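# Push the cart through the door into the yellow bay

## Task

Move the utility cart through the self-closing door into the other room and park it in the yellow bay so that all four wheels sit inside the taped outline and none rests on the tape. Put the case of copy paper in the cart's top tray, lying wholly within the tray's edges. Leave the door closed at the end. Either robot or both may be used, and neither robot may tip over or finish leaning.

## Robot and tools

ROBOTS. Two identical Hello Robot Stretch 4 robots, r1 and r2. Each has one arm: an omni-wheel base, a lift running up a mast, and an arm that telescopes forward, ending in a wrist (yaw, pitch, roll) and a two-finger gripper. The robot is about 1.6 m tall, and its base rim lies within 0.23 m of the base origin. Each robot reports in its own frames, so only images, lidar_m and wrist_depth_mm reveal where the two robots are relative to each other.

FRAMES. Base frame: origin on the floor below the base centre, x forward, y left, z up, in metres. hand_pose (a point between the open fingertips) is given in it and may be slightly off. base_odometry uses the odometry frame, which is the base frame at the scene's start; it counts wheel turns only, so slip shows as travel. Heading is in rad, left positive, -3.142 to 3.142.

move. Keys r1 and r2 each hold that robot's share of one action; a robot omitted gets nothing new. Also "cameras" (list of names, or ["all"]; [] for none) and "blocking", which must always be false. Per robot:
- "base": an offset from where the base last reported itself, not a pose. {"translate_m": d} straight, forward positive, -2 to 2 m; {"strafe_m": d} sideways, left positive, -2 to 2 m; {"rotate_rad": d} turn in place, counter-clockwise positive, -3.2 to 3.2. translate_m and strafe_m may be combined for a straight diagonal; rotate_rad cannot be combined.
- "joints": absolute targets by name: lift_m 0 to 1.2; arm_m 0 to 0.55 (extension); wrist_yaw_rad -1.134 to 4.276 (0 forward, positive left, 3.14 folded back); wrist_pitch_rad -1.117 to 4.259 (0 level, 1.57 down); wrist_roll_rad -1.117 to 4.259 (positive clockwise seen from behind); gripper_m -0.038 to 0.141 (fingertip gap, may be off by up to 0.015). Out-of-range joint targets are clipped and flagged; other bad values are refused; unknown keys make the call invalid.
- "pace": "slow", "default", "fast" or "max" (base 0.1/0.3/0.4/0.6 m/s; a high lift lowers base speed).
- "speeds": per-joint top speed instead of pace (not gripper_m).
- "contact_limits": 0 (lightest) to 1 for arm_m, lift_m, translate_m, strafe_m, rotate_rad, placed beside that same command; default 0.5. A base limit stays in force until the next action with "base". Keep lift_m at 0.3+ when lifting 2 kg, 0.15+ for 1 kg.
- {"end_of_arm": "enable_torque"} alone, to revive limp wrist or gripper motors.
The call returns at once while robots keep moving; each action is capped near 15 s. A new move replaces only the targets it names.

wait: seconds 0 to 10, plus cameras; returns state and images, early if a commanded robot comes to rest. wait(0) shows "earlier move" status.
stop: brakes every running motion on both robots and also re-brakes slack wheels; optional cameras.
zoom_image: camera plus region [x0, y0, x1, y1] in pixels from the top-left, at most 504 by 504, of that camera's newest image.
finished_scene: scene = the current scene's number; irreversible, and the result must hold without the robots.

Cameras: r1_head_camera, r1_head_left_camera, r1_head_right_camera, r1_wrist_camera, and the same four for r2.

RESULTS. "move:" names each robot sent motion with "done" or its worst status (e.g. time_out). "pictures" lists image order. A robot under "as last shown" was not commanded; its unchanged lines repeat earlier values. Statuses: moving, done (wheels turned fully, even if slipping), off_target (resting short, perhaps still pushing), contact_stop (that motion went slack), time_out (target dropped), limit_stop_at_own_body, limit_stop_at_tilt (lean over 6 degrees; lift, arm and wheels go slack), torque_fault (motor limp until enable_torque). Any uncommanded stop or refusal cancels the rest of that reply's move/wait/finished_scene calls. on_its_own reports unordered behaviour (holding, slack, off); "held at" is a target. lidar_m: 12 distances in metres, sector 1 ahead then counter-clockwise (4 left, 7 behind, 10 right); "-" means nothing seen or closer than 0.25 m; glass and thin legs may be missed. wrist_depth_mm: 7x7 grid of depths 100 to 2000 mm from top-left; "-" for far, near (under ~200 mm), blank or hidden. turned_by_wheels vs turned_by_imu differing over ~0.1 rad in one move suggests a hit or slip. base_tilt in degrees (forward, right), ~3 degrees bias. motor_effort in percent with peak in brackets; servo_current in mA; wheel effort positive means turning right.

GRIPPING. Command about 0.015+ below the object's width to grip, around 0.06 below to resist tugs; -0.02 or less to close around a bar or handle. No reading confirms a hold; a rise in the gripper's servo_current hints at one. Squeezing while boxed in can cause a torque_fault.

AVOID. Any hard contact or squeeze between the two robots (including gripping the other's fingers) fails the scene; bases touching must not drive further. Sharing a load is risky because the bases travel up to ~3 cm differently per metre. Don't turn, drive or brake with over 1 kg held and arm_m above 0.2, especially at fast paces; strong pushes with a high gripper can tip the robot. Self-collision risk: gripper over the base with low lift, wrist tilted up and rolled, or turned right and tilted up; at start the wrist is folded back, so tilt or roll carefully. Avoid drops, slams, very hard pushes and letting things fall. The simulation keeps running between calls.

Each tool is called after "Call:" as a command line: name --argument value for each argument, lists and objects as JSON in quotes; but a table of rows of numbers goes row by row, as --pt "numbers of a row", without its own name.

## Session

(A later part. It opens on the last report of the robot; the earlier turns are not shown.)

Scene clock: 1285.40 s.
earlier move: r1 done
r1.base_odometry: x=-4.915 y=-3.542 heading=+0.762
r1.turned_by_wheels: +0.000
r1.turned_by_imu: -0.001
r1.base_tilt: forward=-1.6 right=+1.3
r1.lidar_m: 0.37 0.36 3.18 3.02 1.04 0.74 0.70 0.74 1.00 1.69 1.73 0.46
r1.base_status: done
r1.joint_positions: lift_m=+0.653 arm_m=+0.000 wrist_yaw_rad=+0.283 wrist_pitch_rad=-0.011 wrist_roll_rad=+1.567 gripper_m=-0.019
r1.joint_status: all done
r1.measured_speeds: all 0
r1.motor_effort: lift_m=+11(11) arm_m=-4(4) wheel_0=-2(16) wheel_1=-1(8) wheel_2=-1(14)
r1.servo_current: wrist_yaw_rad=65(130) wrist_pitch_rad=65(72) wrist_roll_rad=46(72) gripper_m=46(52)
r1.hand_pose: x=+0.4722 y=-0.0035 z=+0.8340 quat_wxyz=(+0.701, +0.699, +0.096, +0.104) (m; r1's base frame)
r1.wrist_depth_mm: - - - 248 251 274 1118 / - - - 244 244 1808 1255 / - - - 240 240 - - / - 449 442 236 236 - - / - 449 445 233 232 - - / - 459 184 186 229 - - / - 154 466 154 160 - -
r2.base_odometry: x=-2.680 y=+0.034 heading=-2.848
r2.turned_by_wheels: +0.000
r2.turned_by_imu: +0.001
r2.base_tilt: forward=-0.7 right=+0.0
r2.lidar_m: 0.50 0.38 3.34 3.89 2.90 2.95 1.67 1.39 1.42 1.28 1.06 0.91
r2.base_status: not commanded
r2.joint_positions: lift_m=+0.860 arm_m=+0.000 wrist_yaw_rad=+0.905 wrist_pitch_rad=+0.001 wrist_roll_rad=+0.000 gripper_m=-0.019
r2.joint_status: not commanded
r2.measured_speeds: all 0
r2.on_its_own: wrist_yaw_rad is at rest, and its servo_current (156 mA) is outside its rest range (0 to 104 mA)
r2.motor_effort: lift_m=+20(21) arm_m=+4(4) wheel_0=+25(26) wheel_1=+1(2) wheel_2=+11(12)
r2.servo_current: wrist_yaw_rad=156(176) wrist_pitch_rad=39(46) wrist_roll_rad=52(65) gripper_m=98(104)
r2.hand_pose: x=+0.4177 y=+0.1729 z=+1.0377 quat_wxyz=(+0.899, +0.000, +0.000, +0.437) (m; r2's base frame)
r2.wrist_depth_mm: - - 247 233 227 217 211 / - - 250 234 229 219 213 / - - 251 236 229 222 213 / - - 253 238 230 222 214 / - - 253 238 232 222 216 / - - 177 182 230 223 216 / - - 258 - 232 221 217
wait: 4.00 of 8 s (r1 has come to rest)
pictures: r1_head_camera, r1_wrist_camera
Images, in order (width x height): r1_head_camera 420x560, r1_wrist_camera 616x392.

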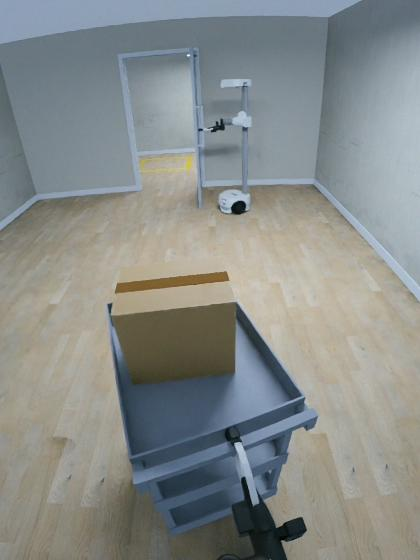

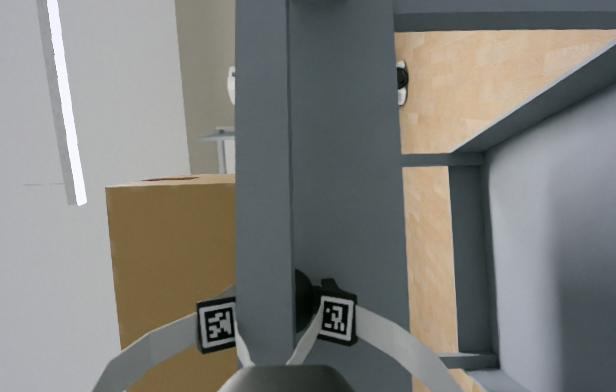

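Call:
move --blocking false --cameras '["r1_head_camera","r1_head_right_camera"]'

Scene clock: 1314.27 s.
r1.base_odometry: x=-4.915 y=-3.542 heading=+0.762
r1.turned_by_wheels: +0.000
r1.turned_by_imu: +0.000
r1.base_tilt: forward=-1.6 right=+1.3
r1.lidar_m: 0.38 0.35 3.15 3.01 1.05 0.74 0.70 0.73 1.00 1.69 1.76 0.45
r1.base_status: done
r1.joint_positions: lift_m=+0.653 arm_m=+0.000 wrist_yaw_rad=+0.283 wrist_pitch_rad=-0.011 wrist_roll_rad=+1.567 gripper_m=-0.019
r1.joint_status: all done
r1.measured_speeds: all 0
r1.motor_effort: lift_m=+11(11) arm_m=-4(4) wheel_0=-2(16) wheel_1=-1(8) wheel_2=-1(14)
r1.servo_current: wrist_yaw_rad=39(130) wrist_pitch_rad=59(72) wrist_roll_rad=33(72) gripper_m=52(52)
r1.hand_pose: x=+0.4722 y=-0.0035 z=+0.8340 quat_wxyz=(+0.701, +0.699, +0.096, +0.104) (m; r1's base frame)
r1.wrist_depth_mm: - - - 248 250 274 1118 / - - - 244 245 1808 1255 / - - - 240 240 - - / - 452 439 236 237 - - / - 452 449 232 232 - - / - 455 185 186 229 - - / - 154 462 154 160 - -
r2.base_odometry: x=-2.680 y=+0.034 heading=-2.848
r2.turned_by_wheels: +0.000
r2.turned_by_imu: +0.000
r2.base_tilt: forward=-0.7 right=+0.0
r2.lidar_m: 0.50 0.37 3.33 3.88 2.90 2.92 1.66 1.40 1.42 1.27 1.09 0.96
r2.base_status: not commanded
r2.joint_positions: lift_m=+0.860 arm_m=+0.000 wrist_yaw_rad=+0.905 wrist_pitch_rad=+0.001 wrist_roll_rad=+0.000 gripper_m=-0.019
r2.joint_status: not commanded
r2.measured_speeds: all 0
r2.on_its_own: wrist_yaw_rad is at rest, and its servo_current (163 mA) is outside its rest range (0 to 104 mA)
r2.motor_effort: lift_m=+21(21) arm_m=+3(4) wheel_0=+25(26) wheel_1=+2(2) wheel_2=+11(12)
r2.servo_current: wrist_yaw_rad=163(176) wrist_pitch_rad=39(46) wrist_roll_rad=46(65) gripper_m=98(104)
r2.hand_pose: x=+0.4177 y=+0.1729 z=+1.0377 quat_wxyz=(+0.899, +0.000, +0.000, +0.437) (m; r2's base frame)
r2.wrist_depth_mm: - - 249 234 227 217 211 / - - 251 234 228 219 211 / - - 251 236 229 220 213 / - - 253 237 232 222 215 / - - 253 238 232 222 215 / - - 177 182 230 223 216 / - - 258 - 232 222 217
pictures: r1_head_camera, r1_head_right_camera
Images, in order (width x height): r1_head_camera 420x560, r1_head_right_camera 420x672.

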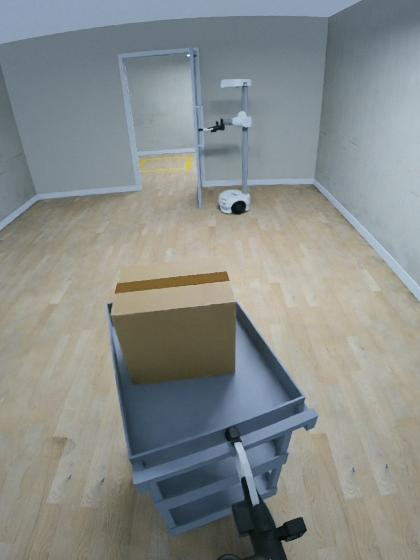

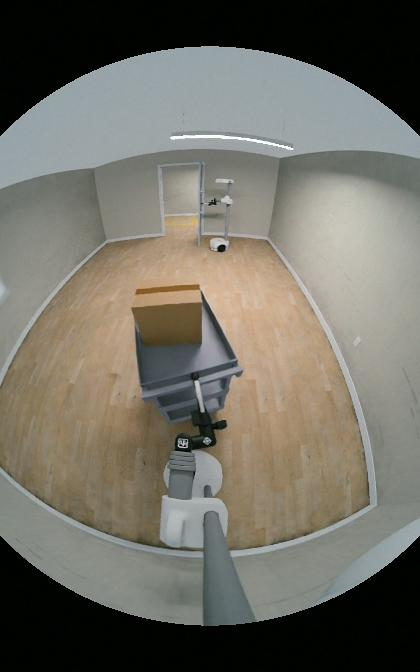

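Call:
move --blocking false --cameras '[]' --r1 '{"base":{"translate_m":0.231,"strafe_m":0.2},"joints":{"wrist_yaw_rad":0.18},"pace":"slow","speeds":{"wrist_yaw_rad":0.05}}'

Call:
wait --seconds 6 --cameras '["r1_head_camera"]'

Scene clock: 1326.43 s.
move: r1 moving
r1.base_odometry: x=-4.914 y=-3.529 heading=+0.761
r1.turned_by_wheels: +0.000
r1.turned_by_imu: +0.000
r1.base_tilt: forward=-1.6 right=+1.2
r1.lidar_m: 0.37 0.35 3.18 3.01 1.08 0.76 0.71 0.75 1.02 1.68 1.74 0.46
r1.base_status: translate_m moving; strafe_m moving
r1.joint_positions: lift_m=+0.653 arm_m=+0.000 wrist_yaw_rad=+0.260 wrist_pitch_rad=-0.011 wrist_roll_rad=+1.567 gripper_m=-0.019
r1.joint_status: wrist_yaw_rad moving
r1.measured_speeds: translate_m=+0.039 strafe_m=+0.033 rotate_rad=+0.000 lift_m=+0.000 arm_m=+0.000 wrist_yaw_rad=-0.058 wrist_pitch_rad=+0.000 wrist_roll_rad=+0.000
r1.motor_effort: lift_m=+11(11) arm_m=+3(4) wheel_0=-4(4) wheel_1=+5(8) wheel_2=-7(8)
r1.servo_current: wrist_yaw_rad=52(59) wrist_pitch_rad=59(72) wrist_roll_rad=46(65) gripper_m=46(52)
r1.hand_pose: x=+0.4720 y=-0.0103 z=+0.8340 quat_wxyz=(+0.702, +0.700, +0.088, +0.096) (m; r1's base frame)
r1.wrist_depth_mm: - - - 254 262 267 282 / - - - 249 251 1863 1255 / - - - 244 245 - - / - - 442 239 239 - - / - 449 449 233 234 - - / - 455 183 187 228 - - / - 155 455 179 160 - -
r2.base_odometry: x=-2.680 y=+0.034 heading=-2.848
r2.turned_by_wheels: +0.000
r2.turned_by_imu: +0.000
r2.base_tilt: forward=-0.7 right=+0.0
r2.lidar_m: 0.51 0.37 3.34 3.86 2.88 2.94 1.66 1.40 1.43 1.22 1.07 0.93
r2.base_status: not commanded
r2.joint_positions: lift_m=+0.860 arm_m=+0.000 wrist_yaw_rad=+0.905 wrist_pitch_rad=+0.001 wrist_roll_rad=+0.000 gripper_m=-0.019
r2.joint_status: not commanded
r2.measured_speeds: all 0
r2.motor_effort: lift_m=+20(20) arm_m=+4(4) wheel_0=+25(26) wheel_1=+2(2) wheel_2=+11(11)
r2.servo_current: wrist_yaw_rad=156(169) wrist_pitch_rad=33(46) wrist_roll_rad=39(52) gripper_m=98(104)
r2.hand_pose: x=+0.4177 y=+0.1729 z=+1.0377 quat_wxyz=(+0.899, +0.000, +0.000, +0.437) (m; r2's base frame)
r2.wrist_depth_mm: - - 248 234 227 217 211 / - - 250 234 229 218 211 / - - 251 236 229 220 213 / - - 254 237 231 221 215 / - - 254 238 232 224 216 / - - 176 182 229 224 216 / - - 257 - 232 223 217
pictures: none
No camera images: "cameras" was empty.

Scene clock: 1330.23 s.
earlier move: r1 done
r1.base_odometry: x=-4.886 y=-3.238 heading=+0.762
r1.turned_by_wheels: +0.000
r1.turned_by_imu: +0.001
r1.base_tilt: forward=-1.6 right=+1.3
r1.lidar_m: 0.33 0.33 2.96 2.83 1.43 1.00 0.94 0.99 1.33 1.86 1.96 0.49
r1.base_status: done
r1.joint_positions: lift_m=+0.653 arm_m=+0.000 wrist_yaw_rad=+0.180 wrist_pitch_rad=-0.011 wrist_roll_rad=+1.567 gripper_m=-0.019
r1.joint_status: all done
r1.measured_speeds: all 0
r1.motor_effort: lift_m=+11(11) arm_m=+4(4) wheel_0=+0(13) wheel_1=+4(8) wheel_2=-3(13)
r1.servo_current: wrist_yaw_rad=39(78) wrist_pitch_rad=52(72) wrist_roll_rad=46(65) gripper_m=46(52)
r1.hand_pose: x=+0.4702 y=-0.0345 z=+0.8340 quat_wxyz=(+0.705, +0.703, +0.059, +0.067) (m; r1's base frame)
r1.wrist_depth_mm: - - - - 285 286 282 / - - - 205 271 1863 1229 / - - - 256 257 1863 - / - - - 246 247 - - / - 442 445 235 236 - - / - 442 182 187 225 - - / - 155 436 179 171 - -
r2.base_odometry: x=-2.680 y=+0.034 heading=-2.848
r2.turned_by_wheels: +0.000
r2.turned_by_imu: +0.001
r2.base_tilt: forward=-0.7 right=+0.0
r2.lidar_m: 0.51 0.37 3.36 3.85 2.73 2.94 1.67 1.42 1.41 1.27 1.07 0.91
r2.base_status: not commanded
r2.joint_positions: lift_m=+0.860 arm_m=+0.000 wrist_yaw_rad=+0.905 wrist_pitch_rad=+0.001 wrist_roll_rad=+0.000 gripper_m=-0.019
r2.joint_status: not commanded
r2.measured_speeds: all 0
r2.on_its_own: wrist_yaw_rad is at rest, and its servo_current (156 mA) is outside its rest range (0 to 104 mA)
r2.motor_effort: lift_m=+20(21) arm_m=+4(4) wheel_0=+25(26) wheel_1=+2(2) wheel_2=+11(12)
r2.servo_current: wrist_yaw_rad=156(169) wrist_pitch_rad=39(46) wrist_roll_rad=39(59) gripper_m=98(104)
r2.hand_pose: x=+0.4177 y=+0.1729 z=+1.0377 quat_wxyz=(+0.899, +0.000, +0.000, +0.437) (m; r2's base frame)
r2.wrist_depth_mm: - - 249 234 227 218 211 / - - 250 234 229 218 212 / - - 251 236 229 220 213 / - - 254 238 231 222 213 / - - 253 238 232 222 216 / - - 176 182 231 224 216 / - - 258 - 232 222 217
wait: 3.80 of 6 s (r1 has come to rest)
pictures: r1_head_camera
Images, in order (width x height): r1_head_camera 420x560.

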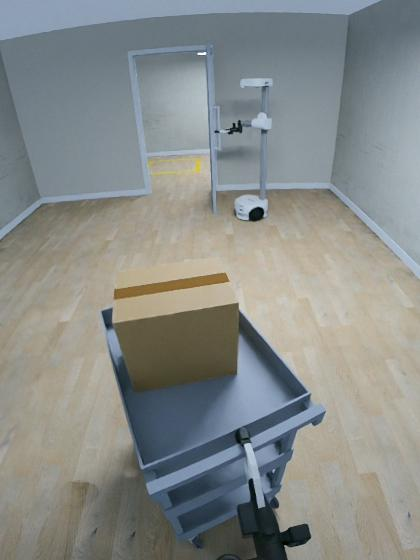

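Call:
move --blocking false --cameras '[]' --r1 '{"base":{"translate_m":0.146,"strafe_m":0.136},"pace":"slow"}'

Call:
wait --seconds 6 --cameras '["r1_head_camera"]'

Scene clock: 1358.47 s.
move: r1 moving
r1.base_odometry: x=-4.885 y=-3.225 heading=+0.761
r1.turned_by_wheels: +0.000
r1.turned_by_imu: -0.001
r1.base_tilt: forward=-1.6 right=+1.3
r1.lidar_m: 0.34 0.33 2.96 2.81 1.42 1.01 0.93 0.97 1.34 1.87 1.96 0.44
r1.base_status: translate_m moving; strafe_m moving
r1.joint_positions: lift_m=+0.653 arm_m=+0.000 wrist_yaw_rad=+0.180 wrist_pitch_rad=-0.011 wrist_roll_rad=+1.567 gripper_m=-0.019
r1.joint_status: not commanded
r1.measured_speeds: translate_m=+0.037 strafe_m=+0.034 rotate_rad=-0.001 lift_m=+0.000 arm_m=+0.000 wrist_yaw_rad=+0.000 wrist_pitch_rad=+0.000 wrist_roll_rad=+0.000
r1.motor_effort: lift_m=+11(11) arm_m=+4(4) wheel_0=-2(2) wheel_1=+7(7) wheel_2=-9(10)
r1.servo_current: wrist_yaw_rad=59(59) wrist_pitch_rad=52(65) wrist_roll_rad=39(59) gripper_m=46(52)
r1.hand_pose: x=+0.4702 y=-0.0345 z=+0.8340 quat_wxyz=(+0.705, +0.703, +0.059, +0.067) (m; r1's base frame)
r1.wrist_depth_mm: - - - - 290 290 289 / - - - - 298 1708 1255 / - - - 258 262 1921 - / - - - 248 250 - - / - 452 442 235 238 - - / - 439 182 187 226 - - / - 161 430 179 170 - -
r2.base_odometry: x=-2.680 y=+0.034 heading=-2.848
r2.turned_by_wheels: +0.000
r2.turned_by_imu: +0.000
r2.base_tilt: forward=-0.7 right=+0.0
r2.lidar_m: 0.49 0.36 3.35 3.83 2.70 2.92 1.63 1.40 1.41 1.27 1.10 0.93
r2.base_status: not commanded
r2.joint_positions: lift_m=+0.860 arm_m=+0.000 wrist_yaw_rad=+0.905 wrist_pitch_rad=+0.001 wrist_roll_rad=+0.000 gripper_m=-0.019
r2.joint_status: not commanded
r2.measured_speeds: all 0
r2.motor_effort: lift_m=+21(21) arm_m=+4(4) wheel_0=+26(26) wheel_1=+2(2) wheel_2=+11(12)
r2.servo_current: wrist_yaw_rad=150(163) wrist_pitch_rad=39(46) wrist_roll_rad=46(52) gripper_m=91(104)
r2.hand_pose: x=+0.4177 y=+0.1729 z=+1.0377 quat_wxyz=(+0.899, +0.000, +0.000, +0.437) (m; r2's base frame)
r2.wrist_depth_mm: - - 248 233 227 217 211 / - - 250 234 229 218 212 / - - 250 236 229 220 213 / - - 253 238 232 221 214 / - - 253 238 232 222 216 / - - 177 181 230 224 216 / - - 258 - 233 222 218
pictures: none
No camera images: "cameras" was empty.

Scene clock: 1361.20 s.
earlier move: r1 done
r1.base_odometry: x=-4.874 y=-3.039 heading=+0.761
r1.turned_by_wheels: +0.000
r1.turned_by_imu: +0.000
r1.base_tilt: forward=-1.6 right=+1.3
r1.lidar_m: 0.33 0.31 2.79 2.68 1.62 1.16 1.08 1.12 1.54 2.01 2.07 0.48
r1.base_status: done
r1.joint_positions: lift_m=+0.653 arm_m=+0.000 wrist_yaw_rad=+0.178 wrist_pitch_rad=-0.011 wrist_roll_rad=+1.567 gripper_m=-0.019
r1.joint_status: not commanded
r1.measured_speeds: all 0
r1.motor_effort: lift_m=+11(11) arm_m=+4(4) wheel_0=-7(9) wheel_1=+2(9) wheel_2=-4(11)
r1.servo_current: wrist_yaw_rad=33(72) wrist_pitch_rad=65(72) wrist_roll_rad=52(65) gripper_m=52(59)
r1.hand_pose: x=+0.4702 y=-0.0349 z=+0.8340 quat_wxyz=(+0.705, +0.703, +0.059, +0.067) (m; r1's base frame)
r1.wrist_depth_mm: - - - - 300 300 300 / - - - - 301 1576 1182 / - - - 258 270 1863 1336 / - - - 251 253 - - / - 452 449 236 239 - - / - 442 183 186 225 - - / - 154 427 179 179 - -
r2.base_odometry: x=-2.680 y=+0.034 heading=-2.848
r2.turned_by_wheels: +0.000
r2.turned_by_imu: +0.000
r2.base_tilt: forward=-0.7 right=+0.1
r2.lidar_m: 0.52 0.37 3.33 3.89 2.58 2.95 1.69 1.43 1.40 1.25 1.09 0.91
r2.base_status: not commanded
r2.joint_positions: lift_m=+0.860 arm_m=+0.000 wrist_yaw_rad=+0.905 wrist_pitch_rad=+0.001 wrist_roll_rad=+0.000 gripper_m=-0.019
r2.joint_status: not commanded
r2.measured_speeds: all 0
r2.on_its_own: wrist_yaw_rad is at rest, and its servo_current (156 mA) is outside its rest range (0 to 104 mA)
r2.motor_effort: lift_m=+20(21) arm_m=+4(4) wheel_0=+25(26) wheel_1=+2(2) wheel_2=+11(12)
r2.servo_current: wrist_yaw_rad=156(169) wrist_pitch_rad=39(46) wrist_roll_rad=46(59) gripper_m=98(104)
r2.hand_pose: x=+0.4177 y=+0.1729 z=+1.0377 quat_wxyz=(+0.899, +0.000, +0.000, +0.437) (m; r2's base frame)
r2.wrist_depth_mm: - - 248 234 227 217 211 / - - 250 234 229 219 212 / - - 251 236 229 220 213 / - - 253 237 230 222 214 / - - 254 237 232 222 216 / - - 176 182 231 224 216 / - - 258 - 232 221 217
wait: 2.73 of 6 s (r1 has come to rest)
pictures: r1_head_camera
Images, in order (width x height): r1_head_camera 420x560.

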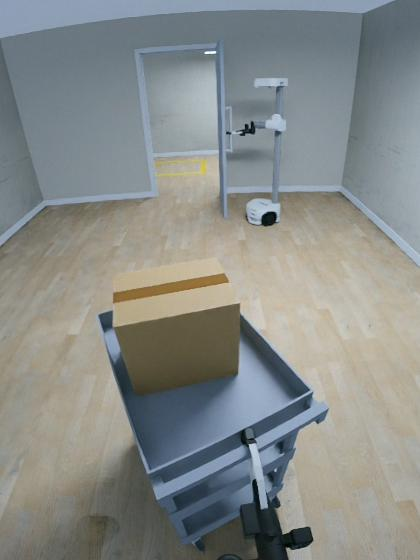

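Call:
move --blocking false --cameras '[]' --r1 '{"base":{"translate_m":0.25,"strafe_m":0.0},"pace":"slow"}'

Call:
wait --seconds 6 --cameras '["r1_head_camera"]'

Scene clock: 1377.47 s.
move: r1 moving
r1.base_odometry: x=-4.865 y=-3.030 heading=+0.761
r1.turned_by_wheels: +0.001
r1.turned_by_imu: +0.000
r1.base_tilt: forward=-1.6 right=+1.3
r1.lidar_m: 0.34 0.31 2.78 2.69 1.66 1.15 1.08 1.14 1.55 2.00 2.09 0.48
r1.base_status: translate_m moving; strafe_m moving
r1.joint_positions: lift_m=+0.653 arm_m=+0.000 wrist_yaw_rad=+0.178 wrist_pitch_rad=-0.011 wrist_roll_rad=+1.567 gripper_m=-0.019
r1.joint_status: not commanded
r1.measured_speeds: translate_m=+0.049 strafe_m=+0.000 rotate_rad=+0.004 lift_m=+0.000 arm_m=+0.000 wrist_yaw_rad=+0.000 wrist_pitch_rad=+0.000 wrist_roll_rad=+0.000
r1.motor_effort: lift_m=+11(11) arm_m=+4(4) wheel_0=+6(6) wheel_1=+5(7) wheel_2=-9(12)
r1.servo_current: wrist_yaw_rad=59(59) wrist_pitch_rad=59(72) wrist_roll_rad=46(59) gripper_m=52(52)
r1.hand_pose: x=+0.4702 y=-0.0350 z=+0.8340 quat_wxyz=(+0.705, +0.703, +0.059, +0.067) (m; r1's base frame)
r1.wrist_depth_mm: - - - - 300 1499 1118 / - - - - 301 1618 1182 / - - - 259 270 1808 1366 / - - - 251 253 - - / - 449 449 236 240 - - / - 445 181 186 225 - - / - 161 427 180 171 - -
r2.base_odometry: x=-2.680 y=+0.034 heading=-2.848
r2.turned_by_wheels: +0.000
r2.turned_by_imu: +0.000
r2.base_tilt: forward=-0.7 right=+0.0
r2.lidar_m: 0.51 0.35 3.33 3.85 2.58 2.92 1.67 1.42 1.39 1.25 1.08 0.91
r2.base_status: not commanded
r2.joint_positions: lift_m=+0.860 arm_m=+0.000 wrist_yaw_rad=+0.905 wrist_pitch_rad=+0.001 wrist_roll_rad=+0.000 gripper_m=-0.019
r2.joint_status: not commanded
r2.measured_speeds: all 0
r2.motor_effort: lift_m=+21(21) arm_m=+3(4) wheel_0=+26(26) wheel_1=+2(2) wheel_2=+11(12)
r2.servo_current: wrist_yaw_rad=163(169) wrist_pitch_rad=33(46) wrist_roll_rad=52(59) gripper_m=98(104)
r2.hand_pose: x=+0.4177 y=+0.1729 z=+1.0377 quat_wxyz=(+0.899, +0.000, +0.000, +0.437) (m; r2's base frame)
r2.wrist_depth_mm: - - 248 233 227 217 211 / - - 251 234 229 219 213 / - - 251 236 229 220 213 / - - 253 237 231 221 214 / - - 254 238 232 223 216 / - - 177 181 230 224 216 / - - 258 - 233 222 218
pictures: none
No camera images: "cameras" was empty.

Scene clock: 1380.73 s.
earlier move: r1 done
r1.base_odometry: x=-4.693 y=-2.866 heading=+0.761
r1.turned_by_wheels: +0.000
r1.turned_by_imu: +0.000
r1.base_tilt: forward=-1.7 right=+1.3
r1.lidar_m: 0.29 0.25 2.79 2.66 1.99 1.40 1.34 1.38 1.87 1.99 2.07 0.55
r1.base_status: done
r1.joint_positions: lift_m=+0.653 arm_m=+0.000 wrist_yaw_rad=+0.182 wrist_pitch_rad=-0.011 wrist_roll_rad=+1.567 gripper_m=-0.019
r1.joint_status: not commanded
r1.measured_speeds: all 0
r1.motor_effort: lift_m=+11(11) arm_m=+4(4) wheel_0=+6(10) wheel_1=+3(9) wheel_2=-3(12)
r1.servo_current: wrist_yaw_rad=46(65) wrist_pitch_rad=59(72) wrist_roll_rad=59(78) gripper_m=39(52)
r1.hand_pose: x=+0.4703 y=-0.0338 z=+0.8340 quat_wxyz=(+0.705, +0.703, +0.060, +0.068) (m; r1's base frame)
r1.wrist_depth_mm: - - - - - 1808 1255 / - - - - - 1576 1229 / - - - - 332 1756 1281 / - - - - 282 1921 - / - - - 250 252 - - / - 445 187 187 228 - - / - 154 404 179 160 - -
r2.base_odometry: x=-2.680 y=+0.034 heading=-2.848
r2.turned_by_wheels: +0.000
r2.turned_by_imu: +0.000
r2.base_tilt: forward=-0.7 right=+0.0
r2.lidar_m: 0.51 0.38 3.31 3.88 2.47 2.92 1.66 1.40 1.39 1.27 1.06 0.92
r2.base_status: not commanded
r2.joint_positions: lift_m=+0.860 arm_m=+0.000 wrist_yaw_rad=+0.905 wrist_pitch_rad=+0.001 wrist_roll_rad=+0.000 gripper_m=-0.019
r2.joint_status: not commanded
r2.measured_speeds: all 0
r2.on_its_own: wrist_yaw_rad is at rest, and its servo_current (150 mA) is outside its rest range (0 to 104 mA)
r2.motor_effort: lift_m=+20(21) arm_m=+4(4) wheel_0=+25(26) wheel_1=+2(2) wheel_2=+11(12)
r2.servo_current: wrist_yaw_rad=150(176) wrist_pitch_rad=46(46) wrist_roll_rad=46(59) gripper_m=91(104)
r2.hand_pose: x=+0.4177 y=+0.1729 z=+1.0377 quat_wxyz=(+0.899, +0.000, +0.000, +0.437) (m; r2's base frame)
r2.wrist_depth_mm: - - 248 234 226 218 211 / - - 251 235 229 218 212 / - - 251 236 229 221 213 / - - 253 238 231 222 214 / - - 253 236 232 223 216 / - - 177 182 231 224 216 / - - 258 - 232 221 218
wait: 3.27 of 6 s (r1 has come to rest)
pictures: r1_head_camera
Images, in order (width x height): r1_head_camera 420x560.

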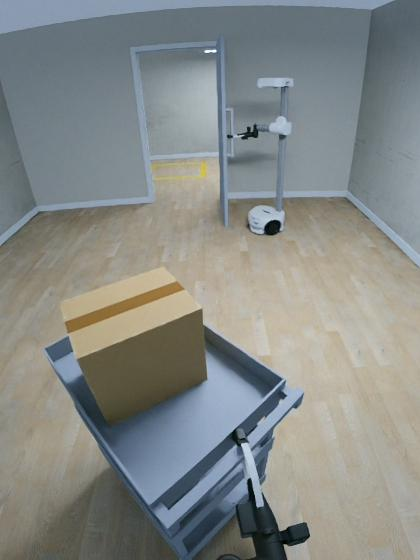

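Call:
move --blocking false --cameras '[]' --r1 '{"base":{"translate_m":-0.85,"strafe_m":0.0},"pace":"default"}'

Call:
wait --seconds 8 --cameras '["r1_head_camera"]'

Scene clock: 1455.73 s.
move: r1 moving
r1.base_odometry: x=-4.716 y=-2.888 heading=+0.762
r1.turned_by_wheels: +0.000
r1.turned_by_imu: +0.000
r1.base_tilt: forward=-1.6 right=+1.3
r1.lidar_m: 0.30 0.29 2.81 2.66 1.94 1.37 1.30 1.35 1.85 2.01 2.05 0.54
r1.base_status: translate_m moving; strafe_m moving
r1.joint_positions: lift_m=+0.653 arm_m=+0.000 wrist_yaw_rad=+0.183 wrist_pitch_rad=-0.011 wrist_roll_rad=+1.567 gripper_m=-0.019
r1.joint_status: not commanded
r1.measured_speeds: translate_m=-0.122 strafe_m=-0.001 rotate_rad=+0.006 lift_m=+0.000 arm_m=+0.000 wrist_yaw_rad=+0.000 wrist_pitch_rad=+0.000 wrist_roll_rad=+0.000
r1.motor_effort: lift_m=+11(11) arm_m=-4(4) wheel_0=-4(6) wheel_1=-10(10) wheel_2=+13(14)
r1.servo_current: wrist_yaw_rad=39(65) wrist_pitch_rad=72(72) wrist_roll_rad=59(59) gripper_m=52(52)
r1.hand_pose: x=+0.4704 y=-0.0335 z=+0.8340 quat_wxyz=(+0.705, +0.703, +0.061, +0.069) (m; r1's base frame)
r1.wrist_depth_mm: - - - 279 - 1863 1255 / - - - - 330 330 332 / - - - - 342 1756 1281 / - - - - 273 1921 - / - - - 249 249 - - / - 445 187 186 228 - - / - 154 410 183 179 - -
r2.base_odometry: x=-2.680 y=+0.034 heading=-2.848
r2.turned_by_wheels: +0.000
r2.turned_by_imu: +0.001
r2.base_tilt: forward=-0.7 right=+0.0
r2.lidar_m: 0.51 0.37 3.31 3.87 2.50 2.94 1.67 1.41 1.40 1.24 1.07 0.90
r2.base_status: not commanded
r2.joint_positions: lift_m=+0.860 arm_m=+0.000 wrist_yaw_rad=+0.905 wrist_pitch_rad=+0.001 wrist_roll_rad=+0.000 gripper_m=-0.019
r2.joint_status: not commanded
r2.measured_speeds: all 0
r2.motor_effort: lift_m=+20(21) arm_m=+4(4) wheel_0=+25(26) wheel_1=+1(2) wheel_2=+11(12)
r2.servo_current: wrist_yaw_rad=156(169) wrist_pitch_rad=46(46) wrist_roll_rad=46(52) gripper_m=98(104)
r2.hand_pose: x=+0.4177 y=+0.1729 z=+1.0377 quat_wxyz=(+0.899, +0.000, +0.000, +0.437) (m; r2's base frame)
r2.wrist_depth_mm: - - 248 234 226 218 211 / - - 251 234 228 219 211 / - - 250 236 229 221 213 / - - 253 238 230 221 215 / - - 254 238 232 223 216 / - - 176 182 230 224 216 / - - 258 - 231 221 217
pictures: none
No camera images: "cameras" was empty.

Scene clock: 1459.57 s.
earlier move: r1 done
r1.base_odometry: x=-5.308 y=-3.453 heading=+0.761
r1.turned_by_wheels: -0.001
r1.turned_by_imu: +0.000
r1.base_tilt: forward=-1.6 right=+1.3
r1.lidar_m: 0.38 0.37 2.80 2.29 0.75 0.52 0.49 0.51 0.70 1.82 2.10 0.43
r1.base_status: done
r1.joint_positions: lift_m=+0.653 arm_m=+0.000 wrist_yaw_rad=+0.177 wrist_pitch_rad=-0.011 wrist_roll_rad=+1.567 gripper_m=-0.019
r1.joint_status: not commanded
r1.measured_speeds: all 0
r1.motor_effort: lift_m=+11(11) arm_m=+3(4) wheel_0=-6(9) wheel_1=-2(10) wheel_2=-3(16)
r1.servo_current: wrist_yaw_rad=46(85) wrist_pitch_rad=65(72) wrist_roll_rad=46(72) gripper_m=46(52)
r1.hand_pose: x=+0.4702 y=-0.0351 z=+0.8340 quat_wxyz=(+0.705, +0.703, +0.059, +0.067) (m; r1's base frame)
r1.wrist_depth_mm: - - - 245 246 1708 1229 / - - - 242 242 1863 - / - - - 239 239 - - / - 442 442 236 236 - - / - 455 449 233 233 - - / - 466 184 185 229 - - / - 155 469 154 160 - -
r2.base_odometry: x=-2.680 y=+0.034 heading=-2.848
r2.turned_by_wheels: +0.000
r2.turned_by_imu: +0.001
r2.base_tilt: forward=-0.7 right=+0.0
r2.lidar_m: 0.50 0.38 3.34 3.87 3.17 2.95 1.66 1.40 1.40 1.23 1.06 0.91
r2.base_status: not commanded
r2.joint_positions: lift_m=+0.860 arm_m=+0.000 wrist_yaw_rad=+0.905 wrist_pitch_rad=+0.001 wrist_roll_rad=+0.000 gripper_m=-0.019
r2.joint_status: not commanded
r2.measured_speeds: all 0
r2.on_its_own: wrist_yaw_rad is at rest, and its servo_current (156 mA) is outside its rest range (0 to 104 mA)
r2.motor_effort: lift_m=+21(21) arm_m=+4(4) wheel_0=+25(26) wheel_1=+2(2) wheel_2=+11(12)
r2.servo_current: wrist_yaw_rad=156(169) wrist_pitch_rad=39(52) wrist_roll_rad=39(65) gripper_m=91(111)
r2.hand_pose: x=+0.4177 y=+0.1729 z=+1.0377 quat_wxyz=(+0.899, +0.000, +0.000, +0.437) (m; r2's base frame)
r2.wrist_depth_mm: - - 247 234 227 217 211 / - - 250 234 229 218 212 / - - 252 236 229 220 214 / - - 253 238 231 222 214 / - - 254 238 232 222 216 / - - 177 182 230 224 216 / - - 259 - 232 221 217
wait: 3.83 of 8 s (r1 has come to rest)
pictures: r1_head_camera
Images, in order (width x height): r1_head_camera 420x560.

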